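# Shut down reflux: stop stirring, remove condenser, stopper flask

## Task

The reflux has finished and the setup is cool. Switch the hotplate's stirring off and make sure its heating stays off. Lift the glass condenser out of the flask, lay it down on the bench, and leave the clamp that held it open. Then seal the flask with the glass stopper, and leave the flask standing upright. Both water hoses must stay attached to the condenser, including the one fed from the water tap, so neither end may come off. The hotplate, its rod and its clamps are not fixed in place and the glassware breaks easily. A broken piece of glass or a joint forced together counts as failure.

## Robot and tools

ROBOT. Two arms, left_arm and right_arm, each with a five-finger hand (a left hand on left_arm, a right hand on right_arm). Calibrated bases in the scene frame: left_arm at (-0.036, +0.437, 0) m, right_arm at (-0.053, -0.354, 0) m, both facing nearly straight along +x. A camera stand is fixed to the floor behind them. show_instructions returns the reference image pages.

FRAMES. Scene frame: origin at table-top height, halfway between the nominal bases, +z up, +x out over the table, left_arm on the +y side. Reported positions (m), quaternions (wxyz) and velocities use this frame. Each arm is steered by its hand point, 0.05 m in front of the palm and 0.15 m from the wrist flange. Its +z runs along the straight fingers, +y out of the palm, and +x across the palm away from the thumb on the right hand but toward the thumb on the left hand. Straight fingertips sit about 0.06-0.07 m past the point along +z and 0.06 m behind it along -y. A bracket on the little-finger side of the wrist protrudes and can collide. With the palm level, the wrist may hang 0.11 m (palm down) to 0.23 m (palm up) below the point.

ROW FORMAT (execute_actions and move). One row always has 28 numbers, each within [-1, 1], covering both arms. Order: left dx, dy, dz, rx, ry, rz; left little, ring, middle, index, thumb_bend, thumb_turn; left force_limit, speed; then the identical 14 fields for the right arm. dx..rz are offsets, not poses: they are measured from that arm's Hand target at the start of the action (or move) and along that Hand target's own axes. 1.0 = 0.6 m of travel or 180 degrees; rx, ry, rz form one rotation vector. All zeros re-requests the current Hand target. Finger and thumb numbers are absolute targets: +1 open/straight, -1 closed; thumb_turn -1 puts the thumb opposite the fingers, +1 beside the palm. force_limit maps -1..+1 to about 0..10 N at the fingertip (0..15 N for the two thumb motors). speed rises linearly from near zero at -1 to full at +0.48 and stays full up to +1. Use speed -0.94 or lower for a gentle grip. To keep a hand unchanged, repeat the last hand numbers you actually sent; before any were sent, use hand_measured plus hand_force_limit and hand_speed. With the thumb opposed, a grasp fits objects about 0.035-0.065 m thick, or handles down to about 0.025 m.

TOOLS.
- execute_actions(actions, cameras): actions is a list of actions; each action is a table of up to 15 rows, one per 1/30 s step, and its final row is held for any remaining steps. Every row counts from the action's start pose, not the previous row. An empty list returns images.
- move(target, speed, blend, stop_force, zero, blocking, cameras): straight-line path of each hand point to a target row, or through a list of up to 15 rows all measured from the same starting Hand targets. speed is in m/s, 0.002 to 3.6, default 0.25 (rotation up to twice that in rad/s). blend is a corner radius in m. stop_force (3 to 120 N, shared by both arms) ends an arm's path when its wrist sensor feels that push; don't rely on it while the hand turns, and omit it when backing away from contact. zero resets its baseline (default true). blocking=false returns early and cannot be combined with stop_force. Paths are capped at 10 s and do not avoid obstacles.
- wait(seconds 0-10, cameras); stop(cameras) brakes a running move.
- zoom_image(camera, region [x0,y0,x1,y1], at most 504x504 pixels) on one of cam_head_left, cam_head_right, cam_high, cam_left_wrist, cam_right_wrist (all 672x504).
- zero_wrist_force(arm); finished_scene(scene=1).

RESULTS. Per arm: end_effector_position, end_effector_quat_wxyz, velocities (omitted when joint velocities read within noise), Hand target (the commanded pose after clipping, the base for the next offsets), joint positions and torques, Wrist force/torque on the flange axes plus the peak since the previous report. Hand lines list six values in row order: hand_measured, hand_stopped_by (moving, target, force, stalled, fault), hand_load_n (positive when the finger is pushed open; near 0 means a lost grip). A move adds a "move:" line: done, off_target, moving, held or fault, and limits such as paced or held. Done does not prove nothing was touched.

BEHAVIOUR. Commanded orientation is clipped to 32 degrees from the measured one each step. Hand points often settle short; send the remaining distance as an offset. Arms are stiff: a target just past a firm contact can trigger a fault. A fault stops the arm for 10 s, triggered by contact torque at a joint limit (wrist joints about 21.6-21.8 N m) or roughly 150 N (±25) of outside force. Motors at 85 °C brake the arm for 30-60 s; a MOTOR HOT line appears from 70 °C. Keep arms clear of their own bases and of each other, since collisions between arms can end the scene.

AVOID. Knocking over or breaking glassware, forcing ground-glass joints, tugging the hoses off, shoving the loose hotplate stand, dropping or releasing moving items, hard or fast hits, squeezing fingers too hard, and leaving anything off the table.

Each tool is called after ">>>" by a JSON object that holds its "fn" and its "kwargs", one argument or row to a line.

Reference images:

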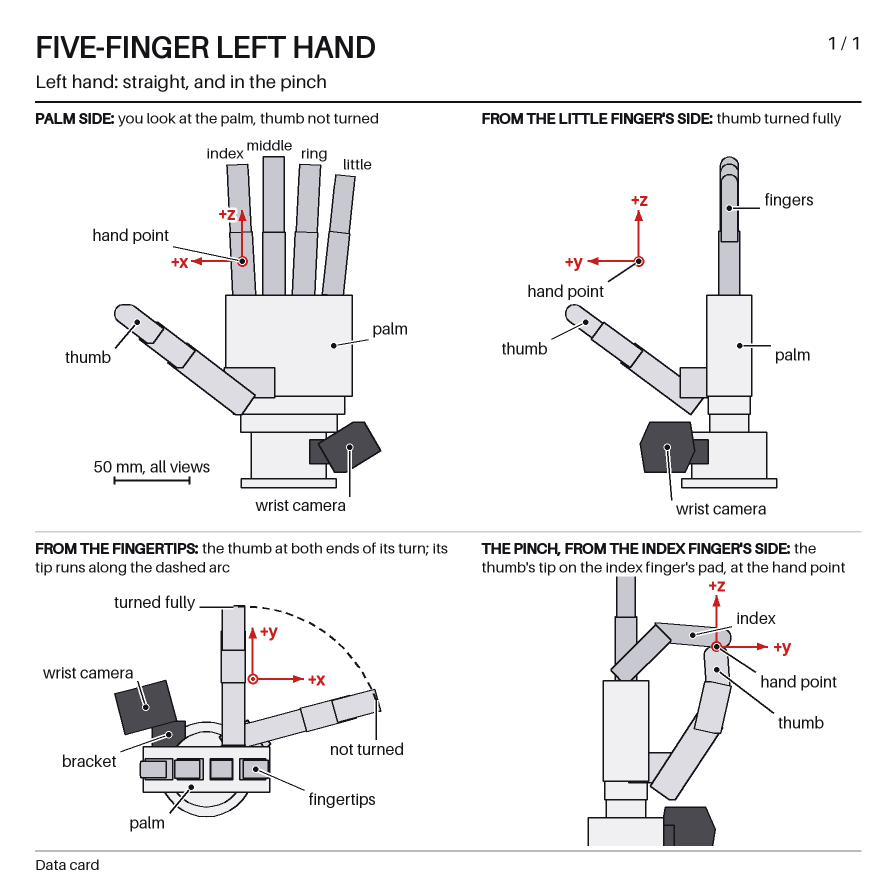

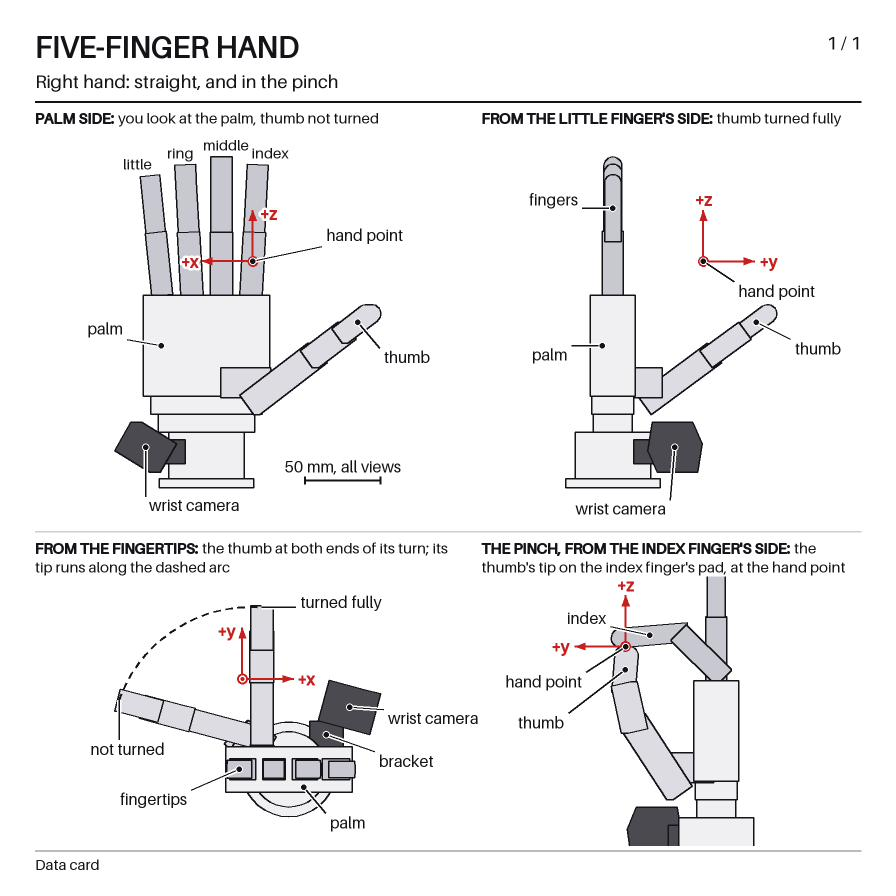

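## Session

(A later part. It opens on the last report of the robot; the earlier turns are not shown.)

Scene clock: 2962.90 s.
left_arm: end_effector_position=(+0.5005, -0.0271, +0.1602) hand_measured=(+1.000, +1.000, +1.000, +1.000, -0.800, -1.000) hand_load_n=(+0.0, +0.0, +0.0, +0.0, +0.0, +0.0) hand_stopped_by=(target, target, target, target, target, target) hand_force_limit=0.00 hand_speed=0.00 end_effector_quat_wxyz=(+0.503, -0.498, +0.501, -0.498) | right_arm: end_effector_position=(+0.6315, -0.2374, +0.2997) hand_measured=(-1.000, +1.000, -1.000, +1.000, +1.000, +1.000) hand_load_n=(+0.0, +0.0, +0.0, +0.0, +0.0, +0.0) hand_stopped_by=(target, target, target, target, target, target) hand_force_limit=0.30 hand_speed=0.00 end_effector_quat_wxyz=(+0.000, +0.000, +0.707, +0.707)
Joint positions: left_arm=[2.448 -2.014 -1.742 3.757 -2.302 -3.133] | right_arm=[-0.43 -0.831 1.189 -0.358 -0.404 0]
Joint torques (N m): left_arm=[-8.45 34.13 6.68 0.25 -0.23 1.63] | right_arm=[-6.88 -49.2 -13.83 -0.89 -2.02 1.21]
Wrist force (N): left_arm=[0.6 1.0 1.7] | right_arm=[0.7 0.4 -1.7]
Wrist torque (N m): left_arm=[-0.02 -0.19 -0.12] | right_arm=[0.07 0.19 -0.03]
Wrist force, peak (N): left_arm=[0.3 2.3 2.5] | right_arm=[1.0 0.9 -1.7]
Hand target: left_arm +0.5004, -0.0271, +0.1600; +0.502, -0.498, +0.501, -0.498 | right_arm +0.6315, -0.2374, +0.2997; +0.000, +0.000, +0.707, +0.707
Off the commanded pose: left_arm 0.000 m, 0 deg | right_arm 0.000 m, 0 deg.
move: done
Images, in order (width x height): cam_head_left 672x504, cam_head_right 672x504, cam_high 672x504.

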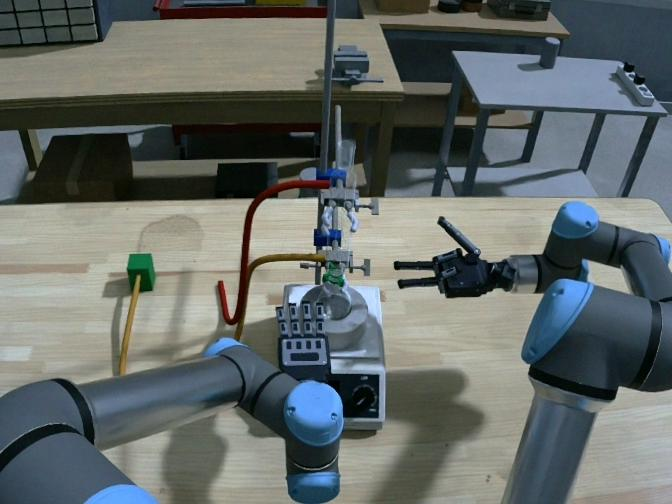

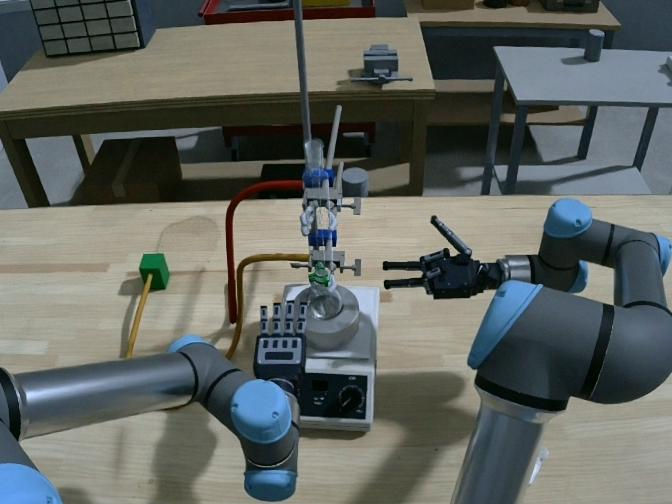

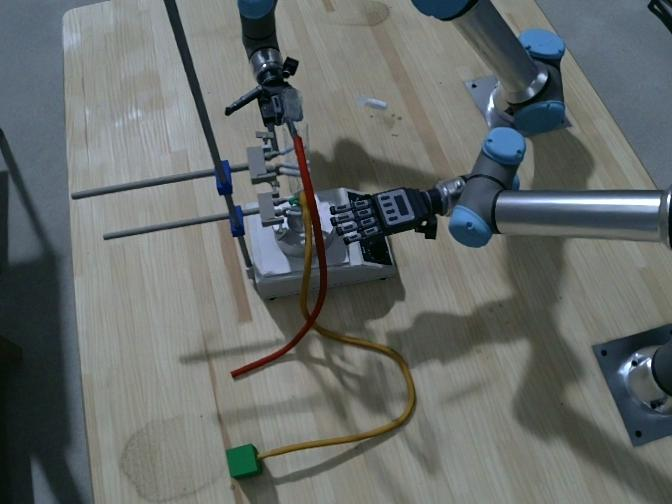

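>>> {"fn": "move", "kwargs": {
  "target": [-0.0102,-0.005,0.085,0,0,0, 1,1,1,1,-0.8,-1,0,0, 0,0,0,0,0,0, -1,1,-1,1,1,1,0.3,0],
  "speed": 0.08,
  "stop_force": 10,
  "cameras": ["cam_head_left","cam_head_right","cam_high"]
}}

>>> {"fn": "zoom_image", "kwargs": {
  "camera": "cam_head_left",
  "region": [290, 230, 380, 320]
}}

>>> {"fn": "zoom_image", "kwargs": {
  "camera": "cam_head_right",
  "region": [270, 230, 360, 320]
}}

>>> {"fn": "zoom_image", "kwargs": {
  "camera": "cam_high",
  "region": [240, 150, 360, 270]
}}

Scene clock: 2992.20 s.
left_arm: end_effector_position=(+0.5514, -0.0209, +0.1631) hand_measured=(+1.000, +1.000, +1.000, +1.000, -0.800, -1.000) hand_load_n=(+0.0, +0.0, +0.0, +0.0, +0.0, +0.0) hand_stopped_by=(target, target, target, target, target, target) hand_force_limit=0.00 hand_speed=0.00 end_effector_quat_wxyz=(+0.502, -0.498, +0.501, -0.498) | right_arm: end_effector_position=(+0.6315, -0.2374, +0.2997) hand_measured=(-1.000, +1.000, -1.000, +1.000, +1.000, +1.000) hand_load_n=(+0.0, +0.0, +0.0, +0.0, +0.0, +0.0) hand_stopped_by=(target, target, target, target, target, target) hand_force_limit=0.30 hand_speed=0.00 end_effector_quat_wxyz=(+0.000, +0.000, +0.707, +0.707)
Joint positions: left_arm=[2.521 -2.061 -1.659 3.721 -2.229 -3.133] | right_arm=[-0.43 -0.831 1.189 -0.358 -0.404 0]
Joint torques (N m): left_arm=[-13.1 50.3 5.93 3.29 1.45 -1.97] | right_arm=[-6.13 -47.61 -15.94 -0.83 -2.01 1.27]
Wrist force (N): left_arm=[0.4 1.0 1.3] | right_arm=[0.9 0.4 -1.5]
Wrist torque (N m): left_arm=[0.02 -0.17 -0.12] | right_arm=[0.06 0.15 -0.02]
Wrist force, peak (N): left_arm=[0.3 1.2 2.0] | right_arm=[0.8 0.7 -1.8]
Hand target: left_arm +0.5514, -0.0209, +0.1631; +0.502, -0.498, +0.501, -0.498 | right_arm +0.6315, -0.2374, +0.2997; +0.000, +0.000, +0.707, +0.707
Off the commanded pose: left_arm 0.000 m, 0 deg | right_arm 0.000 m, 0 deg.
move: done
Images, in order (width x height): cam_head_left 672x504, cam_head_right 672x504, cam_high 672x504.

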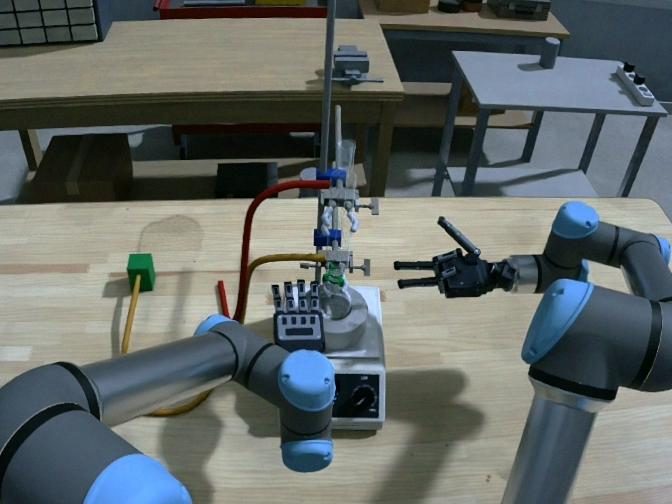

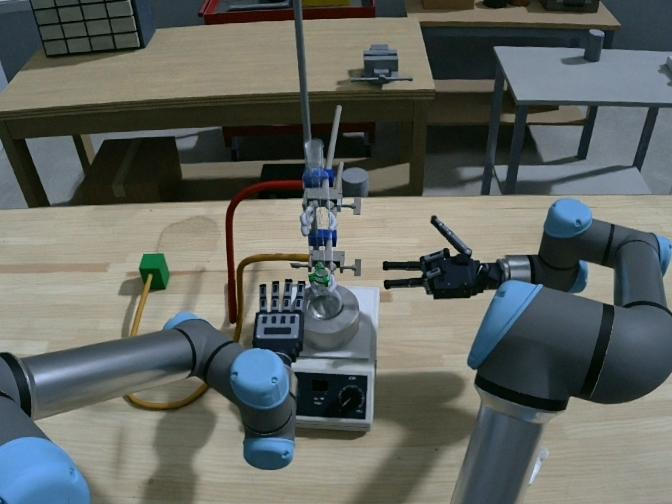

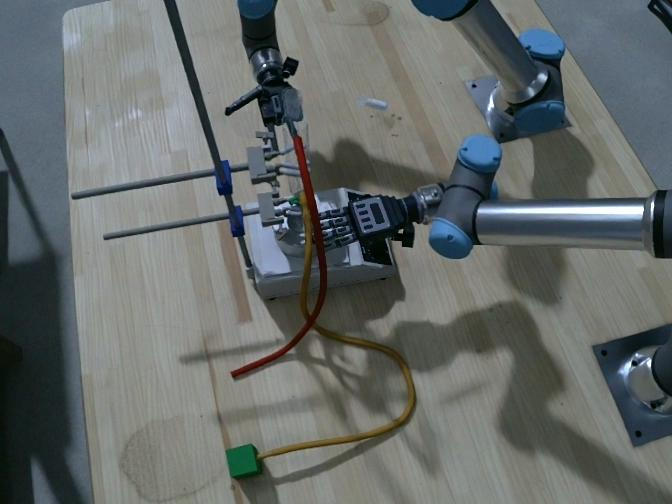

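Scaled by 5.600 from the camera's 672x504 image, which has a finer 960x720 frame.

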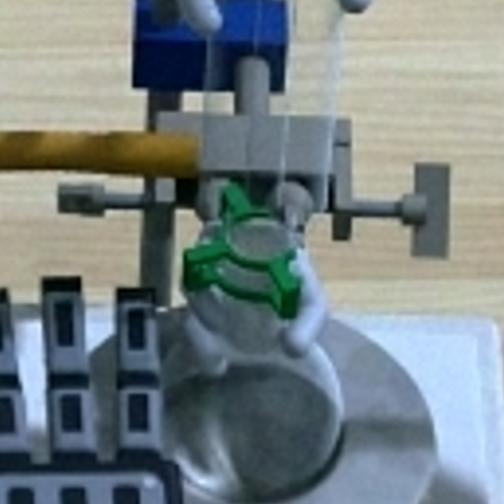

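Scaled by 5.600 from the camera's 672x504 image, which has a finer 960x720 frame.

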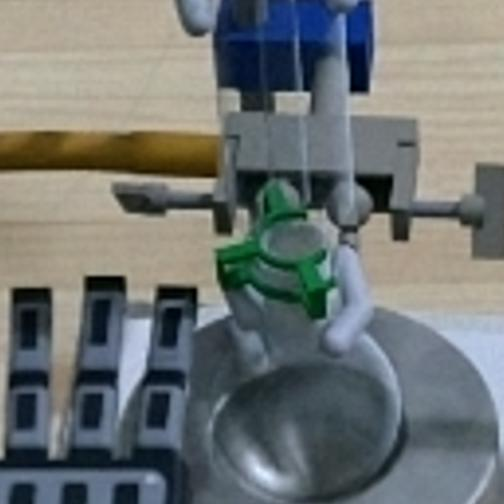

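Scaled by 4.200 from the camera's 672x504 image, which has a finer 960x720 frame.

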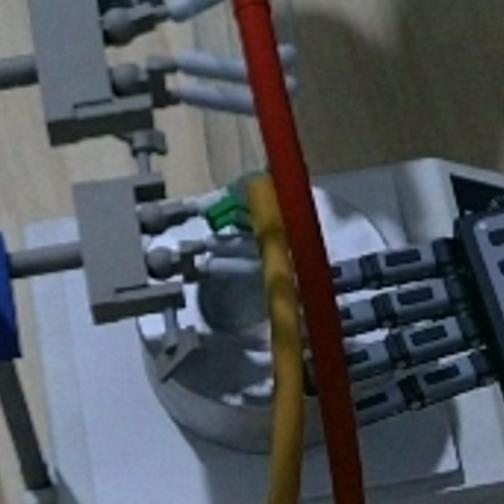

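>>> {"fn": "move", "kwargs": {
  "target": [0,-0.0067,0.0418,0,0,0, 1,1,1,1,-0.8,-1,0,0, 0,0,0,0,0,0, -1,1,-1,1,1,1,0.3,0],
  "speed": 0.04,
  "stop_force": 6,
  "cameras": ["cam_head_left","cam_head_right","cam_high"]
}}

>>> {"fn": "zoom_image", "kwargs": {
  "camera": "cam_head_left",
  "region": [290, 230, 380, 320]
}}

>>> {"fn": "zoom_image", "kwargs": {
  "camera": "cam_head_right",
  "region": [270, 230, 360, 320]
}}

Scene clock: 3003.10 s.
left_arm: end_effector_position=(+0.5765, -0.0209, +0.1672) hand_measured=(+1.000, +1.000, +1.000, +1.000, -0.800, -1.000) hand_load_n=(+0.0, +0.0, +0.0, +0.0, +0.0, +0.0) hand_stopped_by=(target, target, target, target, target, target) hand_force_limit=0.00 hand_speed=0.00 end_effector_quat_wxyz=(+0.502, -0.498, +0.501, -0.498) | right_arm: end_effector_position=(+0.6315, -0.2374, +0.2997) hand_measured=(-1.000, +1.000, -1.000, +1.000, +1.000, +1.000) hand_load_n=(+0.0, +0.0, +0.0, +0.0, +0.0, +0.0) hand_stopped_by=(target, target, target, target, target, target) hand_force_limit=0.30 hand_speed=0.00 end_effector_quat_wxyz=(+0.000, +0.000, +0.707, +0.707)
Joint positions: left_arm=[2.549 -2.088 -1.603 3.692 -2.201 -3.133] | right_arm=[-0.43 -0.831 1.189 -0.358 -0.404 0]
Joint torques (N m): left_arm=[-11.57 51.15 6.51 3.43 -1.67 -2.12] | right_arm=[-6.8 -46.15 -18.06 -0.77 -1.88 1.11]
Wrist force (N): left_arm=[0.5 1.2 1.3] | right_arm=[0.7 0.3 -1.4]
Wrist torque (N m): left_arm=[0.06 -0.16 -0.15] | right_arm=[0.05 0.17 -0.03]
Wrist force, peak (N): left_arm=[0.3 1.0 1.9] | right_arm=[0.8 0.5 -1.8]
Hand target: left_arm +0.5765, -0.0209, +0.1672; +0.502, -0.498, +0.501, -0.498 | right_arm +0.6315, -0.2374, +0.2997; +0.000, +0.000, +0.707, +0.707
Off the commanded pose: left_arm 0.000 m, 0 deg | right_arm 0.000 m, 0 deg.
move: done
Images, in order (width x height): cam_head_left 672x504, cam_head_right 672x504, cam_high 672x504.

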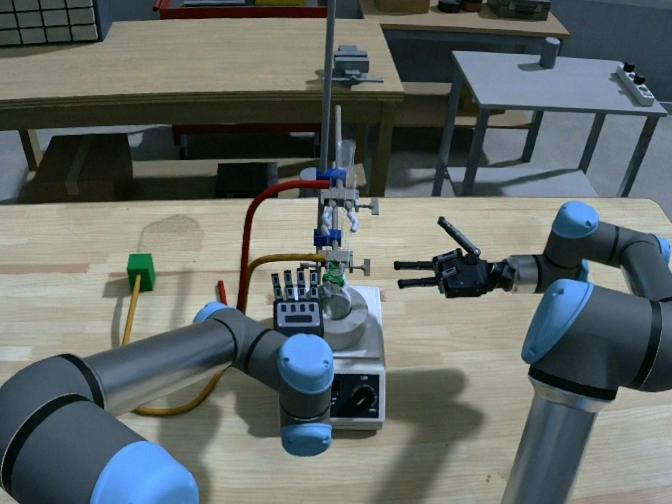

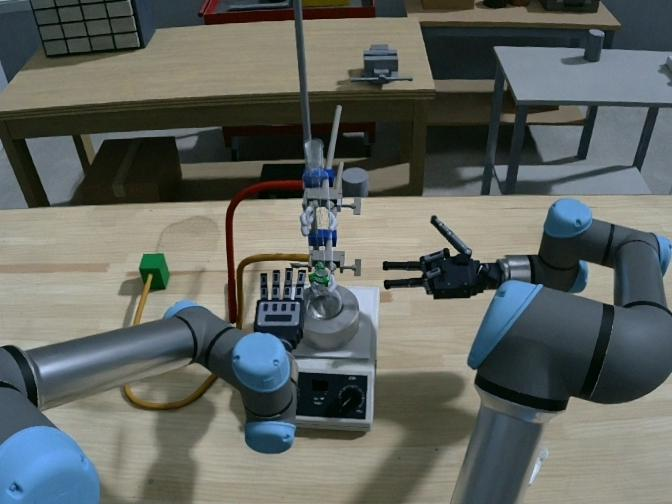

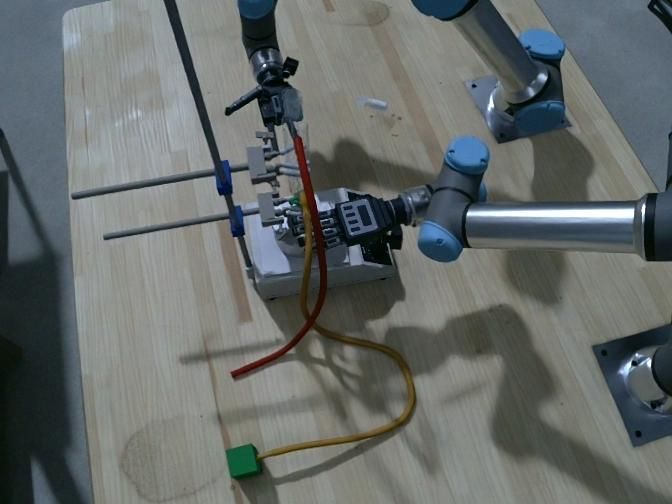

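Scaled by 5.600 from the camera's 672x504 image, which has a finer 960x720 frame.

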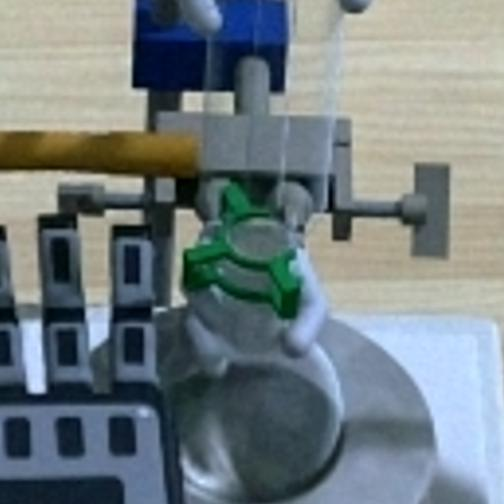

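Scaled by 5.600 from the camera's 672x504 image, which has a finer 960x720 frame.

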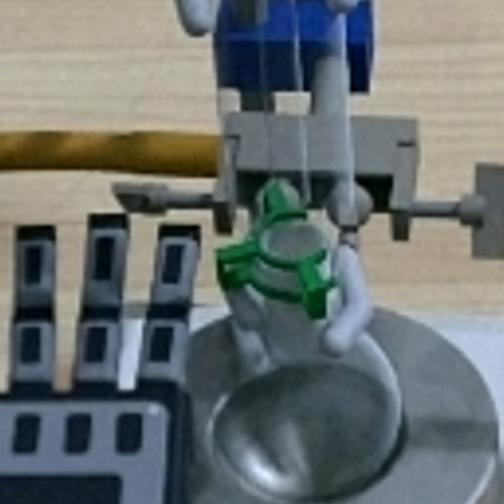

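>>> {"fn": "move", "kwargs": {
  "target": [0,0,0,0,0,0, 1,1,1,1,-0.8,-1,0,0, 0,0,0.1390,0,0,0, -1,1,-1,1,1,1,0.3,0],
  "speed": 0.08,
  "stop_force": 6,
  "cameras": ["cam_head_left","cam_head_right","cam_high"]
}}

>>> {"fn": "zoom_image", "kwargs": {
  "camera": "cam_head_left",
  "region": [300, 230, 390, 320]
}}

>>> {"fn": "zoom_image", "kwargs": {
  "camera": "cam_head_right",
  "region": [280, 230, 370, 320]
}}

Scene clock: 3013.57 s.
left_arm: end_effector_position=(+0.5765, -0.0209, +0.1672) hand_measured=(+1.000, +1.000, +1.000, +1.000, -0.800, -1.000) hand_load_n=(+0.0, +0.0, +0.0, +0.0, +0.0, +0.0) hand_stopped_by=(target, target, target, target, target, target) hand_force_limit=0.00 hand_speed=0.00 end_effector_quat_wxyz=(+0.502, -0.498, +0.501, -0.498) | right_arm: end_effector_position=(+0.6314, -0.1540, +0.2997) hand_measured=(-1.000, +1.000, -1.000, +1.000, +1.000, +1.000) hand_load_n=(+0.0, +0.0, +0.0, +0.0, +0.0, +0.0) hand_stopped_by=(target, target, target, target, target, target) hand_force_limit=0.30 hand_speed=0.00 end_effector_quat_wxyz=(+0.000, +0.000, +0.707, +0.707)
Joint positions: left_arm=[2.549 -2.088 -1.603 3.692 -2.201 -3.133] | right_arm=[-0.309 -0.859 1.238 -0.38 -0.282 0.001]
Joint torques (N m): left_arm=[-11.84 51.28 5.91 3.22 -1.26 -2.05] | right_arm=[-1.66 -33.85 -31.66 2.27 -1.14 0.54]
Wrist force (N): left_arm=[0.4 1.0 1.4] | right_arm=[0.6 0.3 -1.6]
Wrist torque (N m): left_arm=[0.02 -0.15 -0.15] | right_arm=[0.05 0.19 -0.04]
Wrist force, peak (N): left_arm=[0.5 1.2 1.6] | right_arm=[0.6 0.4 -2.2]
Hand target: left_arm +0.5765, -0.0209, +0.1672; +0.502, -0.498, +0.501, -0.498 | right_arm +0.6314, -0.1540, +0.2997; +0.000, +0.000, +0.707, +0.707
Off the commanded pose: left_arm 0.000 m, 0 deg | right_arm 0.000 m, 0 deg.
move: done
Images, in order (width x height): cam_head_left 672x504, cam_head_right 672x504, cam_high 672x504.

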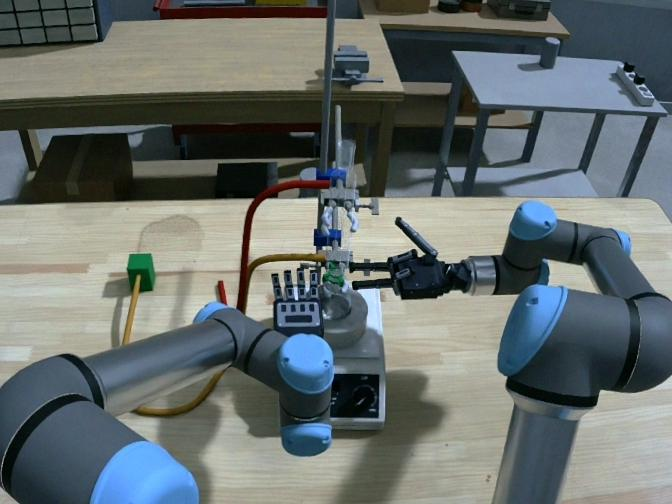

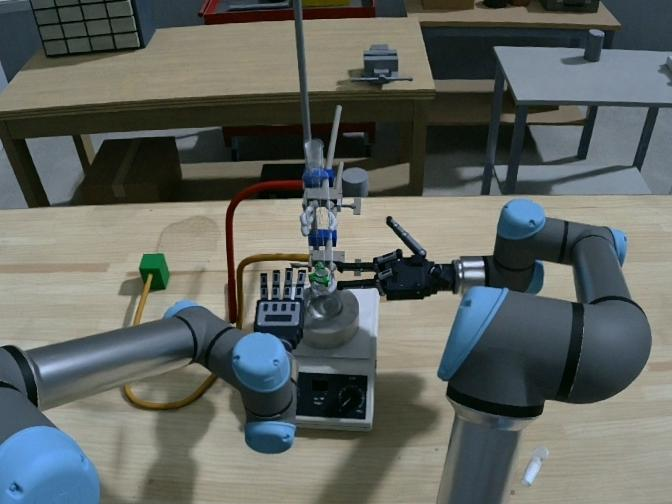

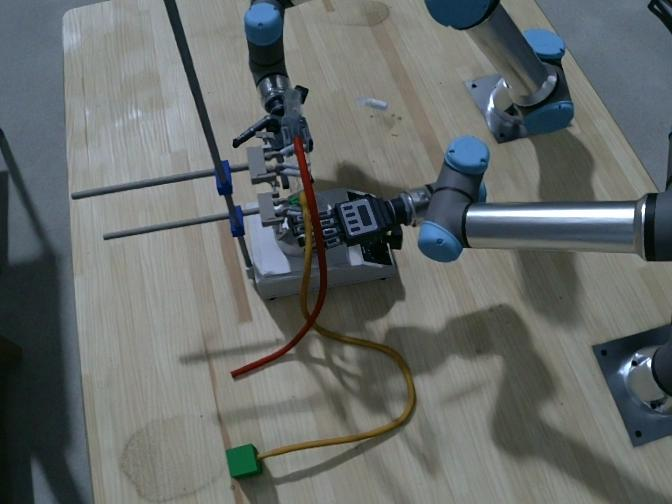

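Scaled by 5.600 from the camera's 672x504 image, which has a finer 960x720 frame.

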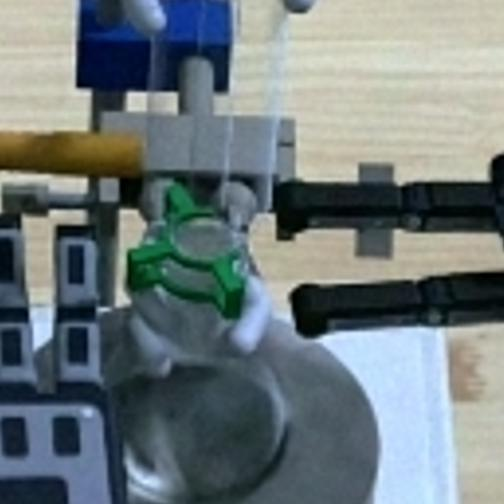

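Scaled by 5.600 from the camera's 672x504 image, which has a finer 960x720 frame.

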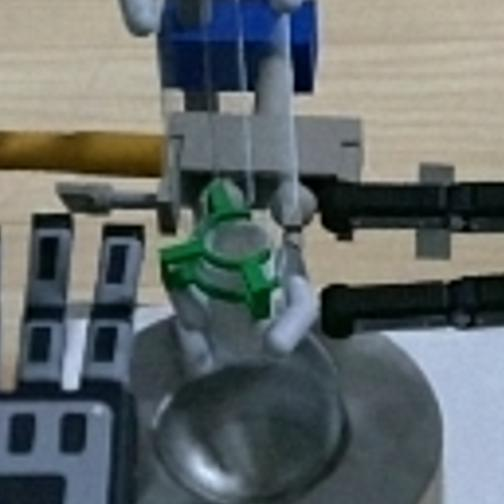

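>>> {"fn": "move", "kwargs": {
  "target": [
    [0,0,0,0,0,0, 1,1,1,1,-0.8,-1,0,0, -0.0083,0,0,0,0,0, -1,1,-1,1,1,1,0.3,0],
    [0,0,0,0,0,0, 1,1,1,1,-0.8,-1,0,0, -0.0083,0,0.0233,0,0,0, -1,1,-1,1,1,1,0.3,0]
  ],
  "speed": 0.04,
  "stop_force": 6,
  "cameras": ["cam_head_left","cam_head_right","cam_high"]
}}

>>> {"fn": "zoom_image", "kwargs": {
  "camera": "cam_head_left",
  "region": [300, 230, 390, 320]
}}

>>> {"fn": "zoom_image", "kwargs": {
  "camera": "cam_head_right",
  "region": [280, 230, 370, 320]
}}

Scene clock: 3033.67 s.
left_arm: end_effector_position=(+0.5765, -0.0209, +0.1672) hand_measured=(+1.000, +1.000, +1.000, +1.000, -0.800, -1.000) hand_load_n=(+0.0, +0.0, +0.0, -0.5, +0.5, +0.0) hand_stopped_by=(target, target, target, target, target, target) hand_force_limit=0.00 hand_speed=0.00 end_effector_quat_wxyz=(+0.502, -0.498, +0.501, -0.498) | right_arm: end_effector_position=(+0.6364, -0.1400, +0.2997) hand_measured=(-1.000, +1.000, -1.000, +1.000, +1.000, +1.000) hand_load_n=(+0.0, +0.0, +0.0, +0.0, +0.0, +0.0) hand_stopped_by=(target, target, target, target, target, target) hand_force_limit=0.30 hand_speed=0.00 end_effector_quat_wxyz=(+0.000, +0.000, +0.707, +0.707)
Joint positions: left_arm=[2.549 -2.088 -1.603 3.692 -2.201 -3.133] | right_arm=[-0.286 -0.85 1.222 -0.373 -0.259 0.001]
Joint torques (N m): left_arm=[-12.62 50.72 6.89 2.92 -0.94 -2.04] | right_arm=[-8.23 -50.55 -26.96 0.96 -2.17 1.41]
Wrist force (N): left_arm=[0.4 1.1 1.3] | right_arm=[0.9 0.1 -1.5]
Wrist torque (N m): left_arm=[0.04 -0.15 -0.15] | right_arm=[0.01 0.15 -0.02]
Wrist force, peak (N): left_arm=[0.4 1.3 1.5] | right_arm=[1.3 0.6 -1.6]
Hand target: left_arm +0.5765, -0.0209, +0.1672; +0.502, -0.498, +0.501, -0.498 | right_arm +0.6364, -0.1400, +0.2997; +0.000, +0.000, +0.707, +0.707
Off the commanded pose: left_arm 0.000 m, 0 deg | right_arm 0.000 m, 0 deg.
move: done
Images, in order (width x height): cam_head_left 672x504, cam_head_right 672x504, cam_high 672x504.

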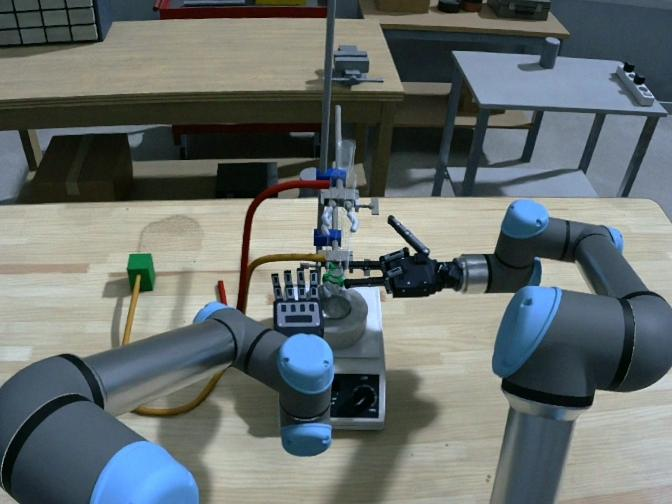

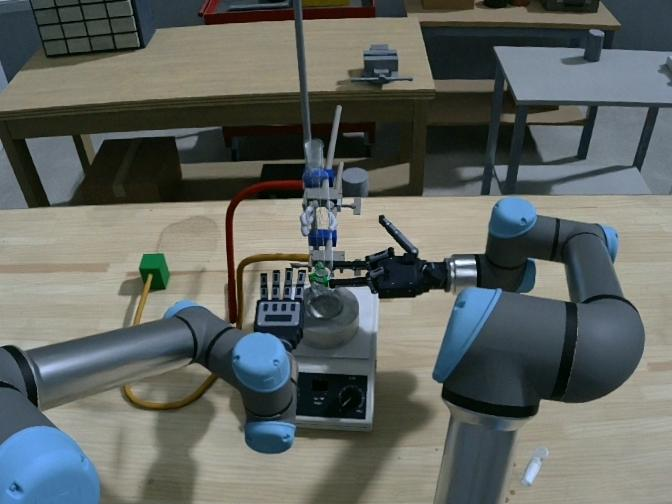

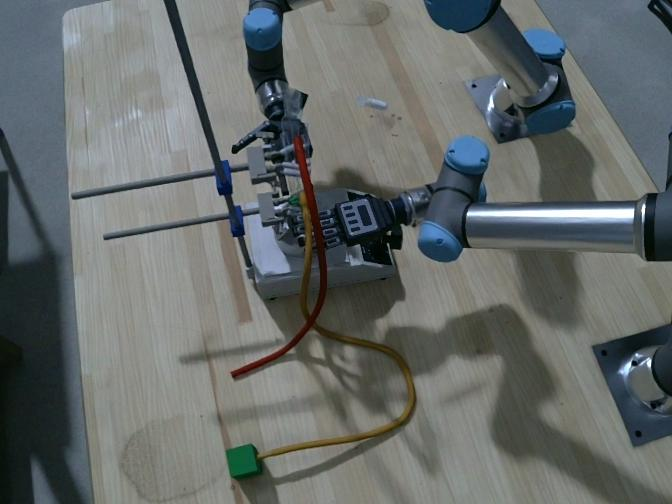

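Scaled by 5.600 from the camera's 672x504 image, which has a finer 960x720 frame.

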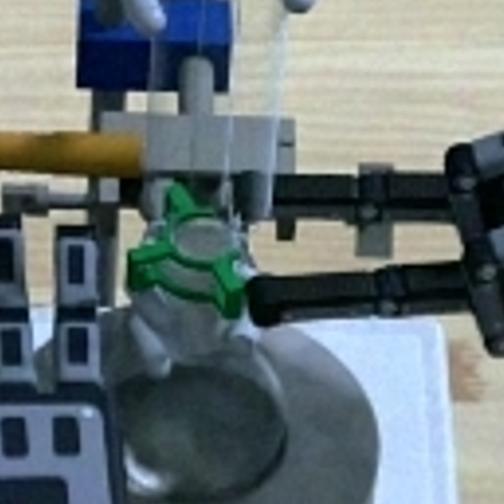

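Scaled by 5.600 from the camera's 672x504 image, which has a finer 960x720 frame.

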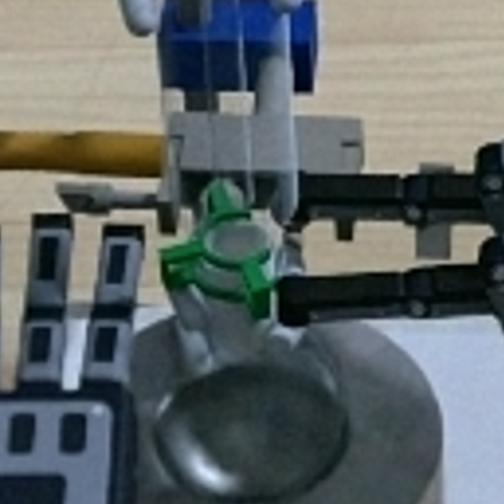

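>>> {"fn": "move", "kwargs": {
  "target": [0,0,0,0,0,0, 1,1,1,1,-0.8,-1,0,0, 0,0,0.0133,0,0,0, -1,1,-1,1,1,1,0.3,0],
  "speed": 0.03,
  "stop_force": 10,
  "cameras": ["cam_head_left","cam_head_right"]
}}

>>> {"fn": "zoom_image", "kwargs": {
  "camera": "cam_head_left",
  "region": [300, 230, 390, 320]
}}

>>> {"fn": "zoom_image", "kwargs": {
  "camera": "cam_head_right",
  "region": [280, 230, 370, 320]
}}

Scene clock: 3042.33 s.
left_arm: end_effector_position=(+0.5765, -0.0209, +0.1672) hand_measured=(+1.000, +1.000, +1.000, +1.000, -0.800, -1.000) hand_load_n=(+0.0, +0.0, +0.0, +0.0, +0.0, +0.0) hand_stopped_by=(target, target, target, target, target, target) hand_force_limit=0.00 hand_speed=0.00 end_effector_quat_wxyz=(+0.502, -0.498, +0.501, -0.498) | right_arm: end_effector_position=(+0.6364, -0.1320, +0.2997) hand_measured=(-1.000, +1.000, -1.000, +1.000, +1.000, +1.000) hand_load_n=(+0.0, +0.0, +0.0, +0.0, +0.0, +0.0) hand_stopped_by=(target, target, target, target, target, target) hand_force_limit=0.30 hand_speed=0.00 end_effector_quat_wxyz=(+0.000, +0.000, +0.707, +0.707)
Joint positions: left_arm=[2.549 -2.088 -1.603 3.692 -2.201 -3.133] | right_arm=[-0.274 -0.851 1.223 -0.374 -0.247 0.001]
Joint torques (N m): left_arm=[-12.03 50.61 5.44 2.93 -0.65 -1.95] | right_arm=[-5.97 -48.06 -21.76 -0.79 -0.89 1.31]
Wrist force (N): left_arm=[0.4 1.4 1.3] | right_arm=[6.4 0.2 -7.8]
Wrist torque (N m): left_arm=[0.08 -0.15 -0.15] | right_arm=[0.43 0.82 0.32]
Wrist force, peak (N): left_arm=[0.5 1.2 1.6] | right_arm=[6.5 0.4 -9.3]
Hand target: left_arm +0.5765, -0.0209, +0.1672; +0.502, -0.498, +0.501, -0.498 | right_arm +0.6364, -0.1320, +0.2997; +0.000, +0.000, +0.707, +0.707
Off the commanded pose: left_arm 0.000 m, 0 deg | right_arm 0.000 m, 0 deg.
move: done
Images, in order (width x height): cam_head_left 672x504, cam_head_right 672x504.

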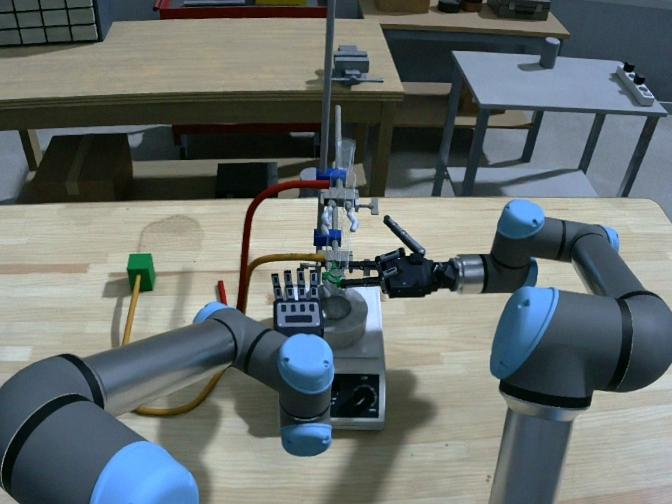

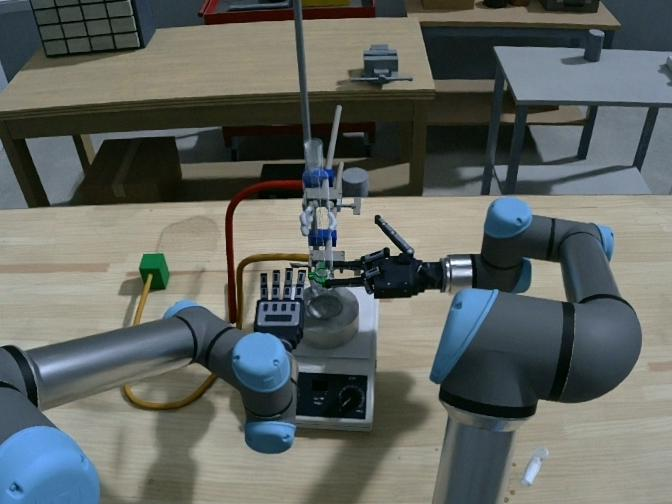

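Scaled by 5.600 from the camera's 672x504 image, which has a finer 960x720 frame.

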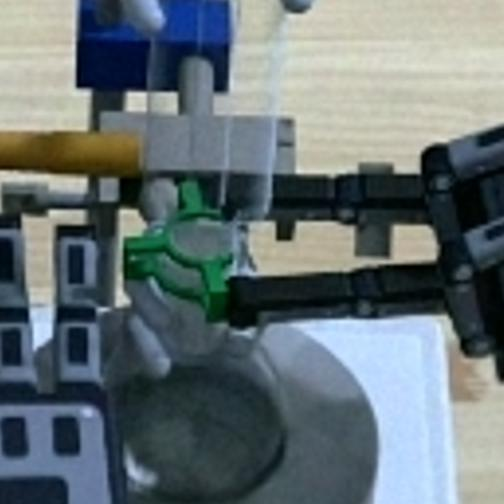

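Scaled by 5.600 from the camera's 672x504 image, which has a finer 960x720 frame.

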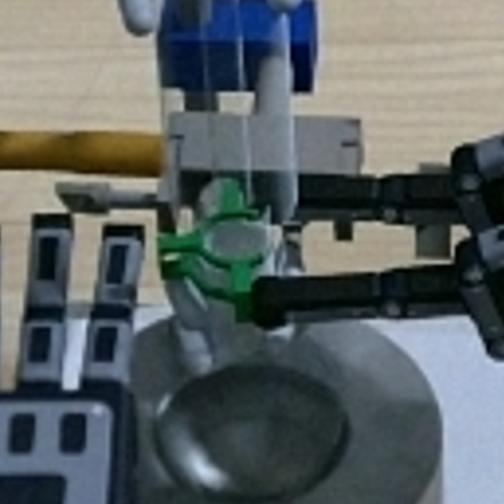

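>>> {"fn": "move", "kwargs": {
  "target": [
    [0,0,0,0,0,0, 1,1,1,1,-0.8,-1,0,0, 0,0,-0.0067,0,0,0, -1,1,-1,1,1,1,0.3,0],
    [0,0,0,0,0,0, 1,1,1,1,-0.8,-1,0,0, -0.0045,0,-0.0067,0,0,0, -1,1,-1,1,1,1,0.3,0],
    [0,0,0,0,0,0, 1,1,1,1,-0.8,-1,0,0, -0.0045,0,0.0033,0,0,0, -1,1,-1,1,1,1,0.3,0]
  ],
  "speed": 0.03,
  "cameras": ["cam_head_left","cam_head_right"]
}}

>>> {"fn": "zoom_image", "kwargs": {
  "camera": "cam_head_left",
  "region": [300, 230, 390, 320]
}}

>>> {"fn": "zoom_image", "kwargs": {
  "camera": "cam_head_right",
  "region": [280, 230, 370, 320]
}}

Scene clock: 3066.77 s.
left_arm: end_effector_position=(+0.5765, -0.0209, +0.1672) hand_measured=(+1.000, +1.000, +1.000, +1.000, -0.800, -1.000) hand_load_n=(+0.0, +0.0, +0.0, +0.0, +0.0, +0.0) hand_stopped_by=(target, target, target, target, target, target) hand_force_limit=0.00 hand_speed=0.00 end_effector_quat_wxyz=(+0.502, -0.498, +0.501, -0.498) | right_arm: end_effector_position=(+0.6391, -0.1299, +0.2997) hand_measured=(-1.000, +1.000, -1.000, +1.000, +1.000, +1.000) hand_load_n=(+0.0, -1.5, +0.0, +0.0, +0.0, +0.0) hand_stopped_by=(target, target, target, target, target, target) hand_force_limit=0.30 hand_speed=0.00 end_effector_quat_wxyz=(+0.000, +0.000, +0.707, +0.707)
Joint positions: left_arm=[2.549 -2.088 -1.603 3.692 -2.201 -3.133] | right_arm=[-0.27 -0.844 1.212 -0.369 -0.243 0.001]
Joint torques (N m): left_arm=[-13.04 51.09 7.39 2.63 -0.57 -2.03] | right_arm=[-5.04 -51.56 -16.88 -3.37 7.1 -0.35]
Wrist force (N): left_arm=[0.4 1.1 1.5] | right_arm=[26.8 1.7 -17.0]
Wrist torque (N m): left_arm=[0.03 -0.14 -0.15] | right_arm=[0.86 2.35 1.63]
Wrist force, peak (N): left_arm=[0.5 1.2 1.6] | right_arm=[26.4 2.1 -19.0]
Hand target: left_arm +0.5765, -0.0209, +0.1672; +0.502, -0.498, +0.501, -0.498 | right_arm +0.6391, -0.1300, +0.2997; +0.000, +0.000, +0.707, +0.707
Off the commanded pose: left_arm 0.000 m, 0 deg | right_arm 0.000 m, 0 deg.
move: done
Images, in order (width x height): cam_head_left 672x504, cam_head_right 672x504.

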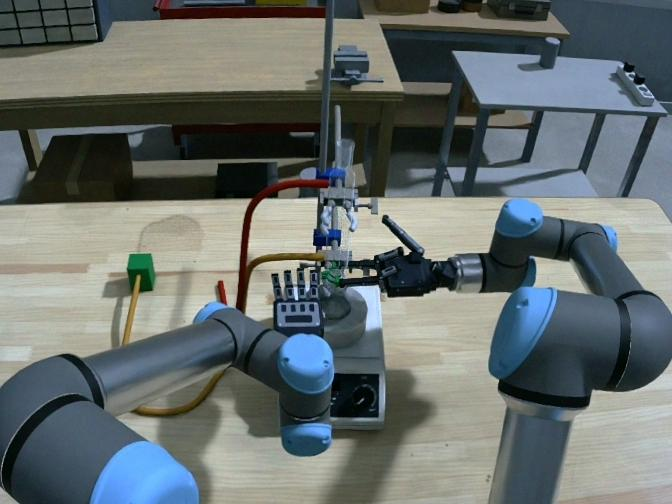

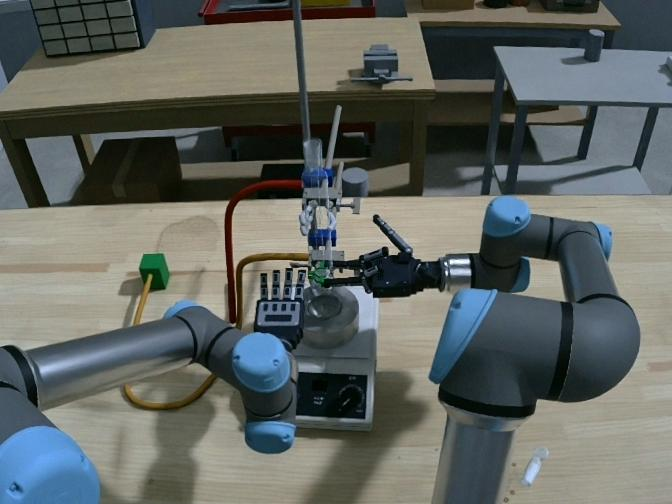

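Scaled by 5.600 from the camera's 672x504 image, which has a finer 960x720 frame.

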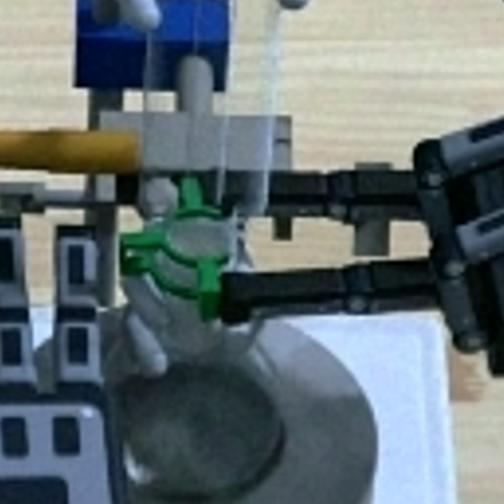

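Scaled by 5.600 from the camera's 672x504 image, which has a finer 960x720 frame.

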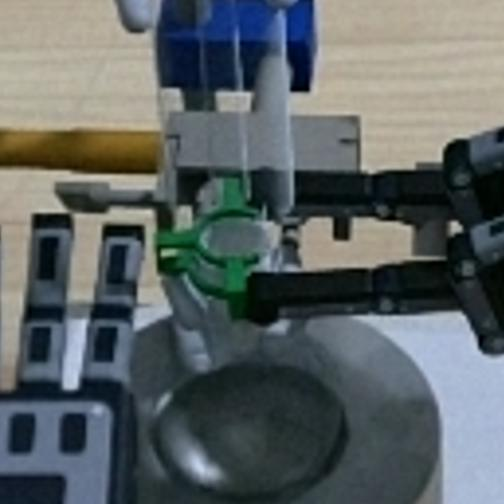

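>>> {"fn": "move", "kwargs": {
  "target": [0,0,0,0,0,0, 1,1,1,1,-0.8,-1,0,0, 0.0045,0,-0.0167,0,0,0, -1,1,-1,1,1,1,0.3,0],
  "speed": 0.06,
  "cameras": ["cam_head_left","cam_head_right"]
}}

>>> {"fn": "zoom_image", "kwargs": {
  "camera": "cam_head_left",
  "region": [310, 240, 370, 300]
}}

>>> {"fn": "zoom_image", "kwargs": {
  "camera": "cam_head_right",
  "region": [295, 240, 355, 300]
}}

Scene clock: 3076.13 s.
left_arm: end_effector_position=(+0.5765, -0.0209, +0.1672) hand_measured=(+1.000, +1.000, +1.000, +1.000, -0.800, -1.000) hand_load_n=(+0.0, +0.0, +0.0, +0.0, +0.0, +0.0) hand_stopped_by=(target, target, target, target, target, target) hand_force_limit=0.00 hand_speed=0.00 end_effector_quat_wxyz=(+0.502, -0.498, +0.501, -0.498) | right_arm: end_effector_position=(+0.6363, -0.1402, +0.2997) hand_measured=(-1.000, +1.000, -1.000, +1.000, +1.000, +1.000) hand_load_n=(+0.0, +0.0, +0.0, +0.0, +0.0, +0.0) hand_stopped_by=(target, target, target, target, target, target) hand_force_limit=0.30 hand_speed=0.00 end_effector_quat_wxyz=(+0.000, +0.000, +0.707, +0.707)
Joint positions: left_arm=[2.549 -2.088 -1.603 3.692 -2.201 -3.133] | right_arm=[-0.286 -0.85 1.222 -0.373 -0.26 0.001]
Joint torques (N m): left_arm=[-12.01 51.15 5.09 2.63 -0.32 -1.86] | right_arm=[6.01 -45.37 -21.36 -0.48 2.05 -0.49]
Wrist force (N): left_arm=[0.4 1.1 1.6] | right_arm=[2.1 -1.0 -1.1]
Wrist torque (N m): left_arm=[0.02 -0.14 -0.15] | right_arm=[-0.18 -0.06 0.02]
Wrist force, peak (N): left_arm=[0.6 1.3 1.6] | right_arm=[26.8 2.2 -16.6]
Hand target: left_arm +0.5765, -0.0209, +0.1672; +0.502, -0.498, +0.501, -0.498 | right_arm +0.6364, -0.1400, +0.2997; +0.000, +0.000, +0.707, +0.707
Off the commanded pose: left_arm 0.000 m, 0 deg | right_arm 0.000 m, 0 deg.
move: done
Images, in order (width x height): cam_head_left 672x504, cam_head_right 672x504.

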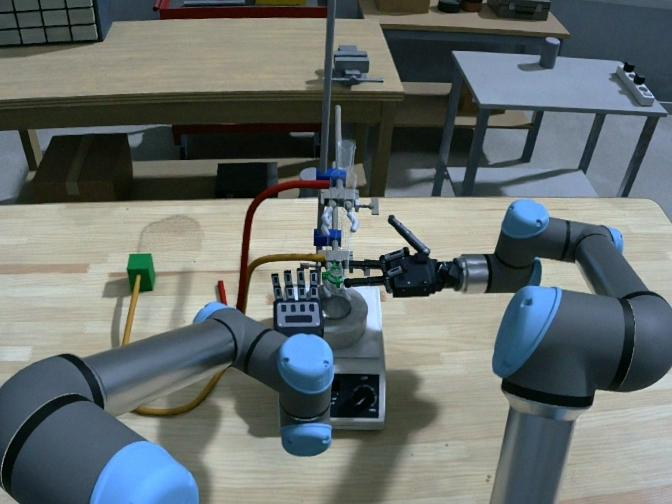

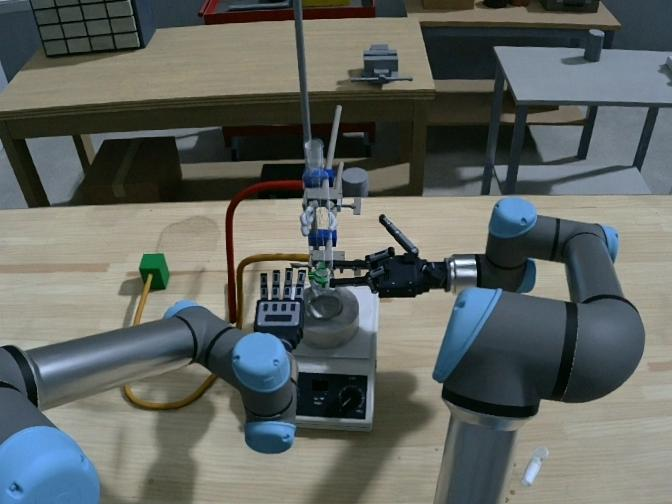

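Scaled by 8.400 from the camera's 672x504 image, which has a finer 960x720 frame.

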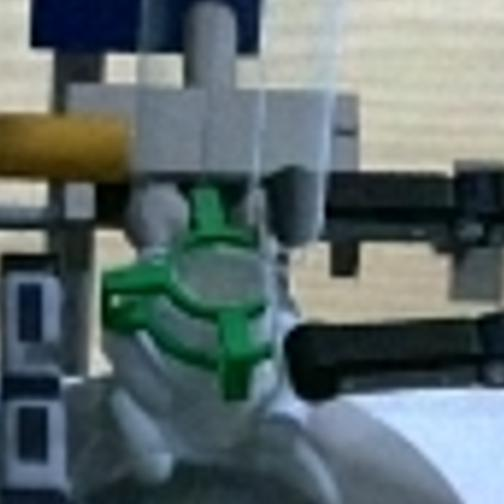

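Scaled by 8.400 from the camera's 672x504 image, which has a finer 960x720 frame.

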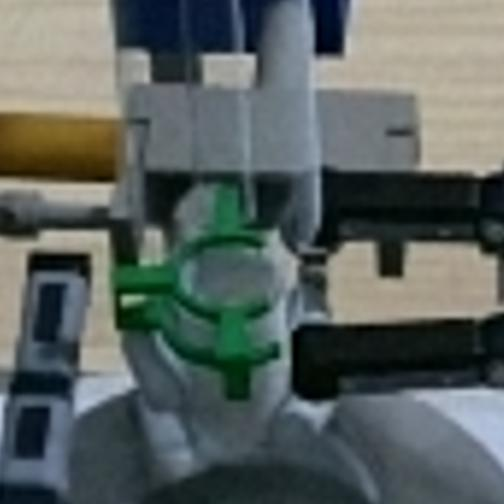

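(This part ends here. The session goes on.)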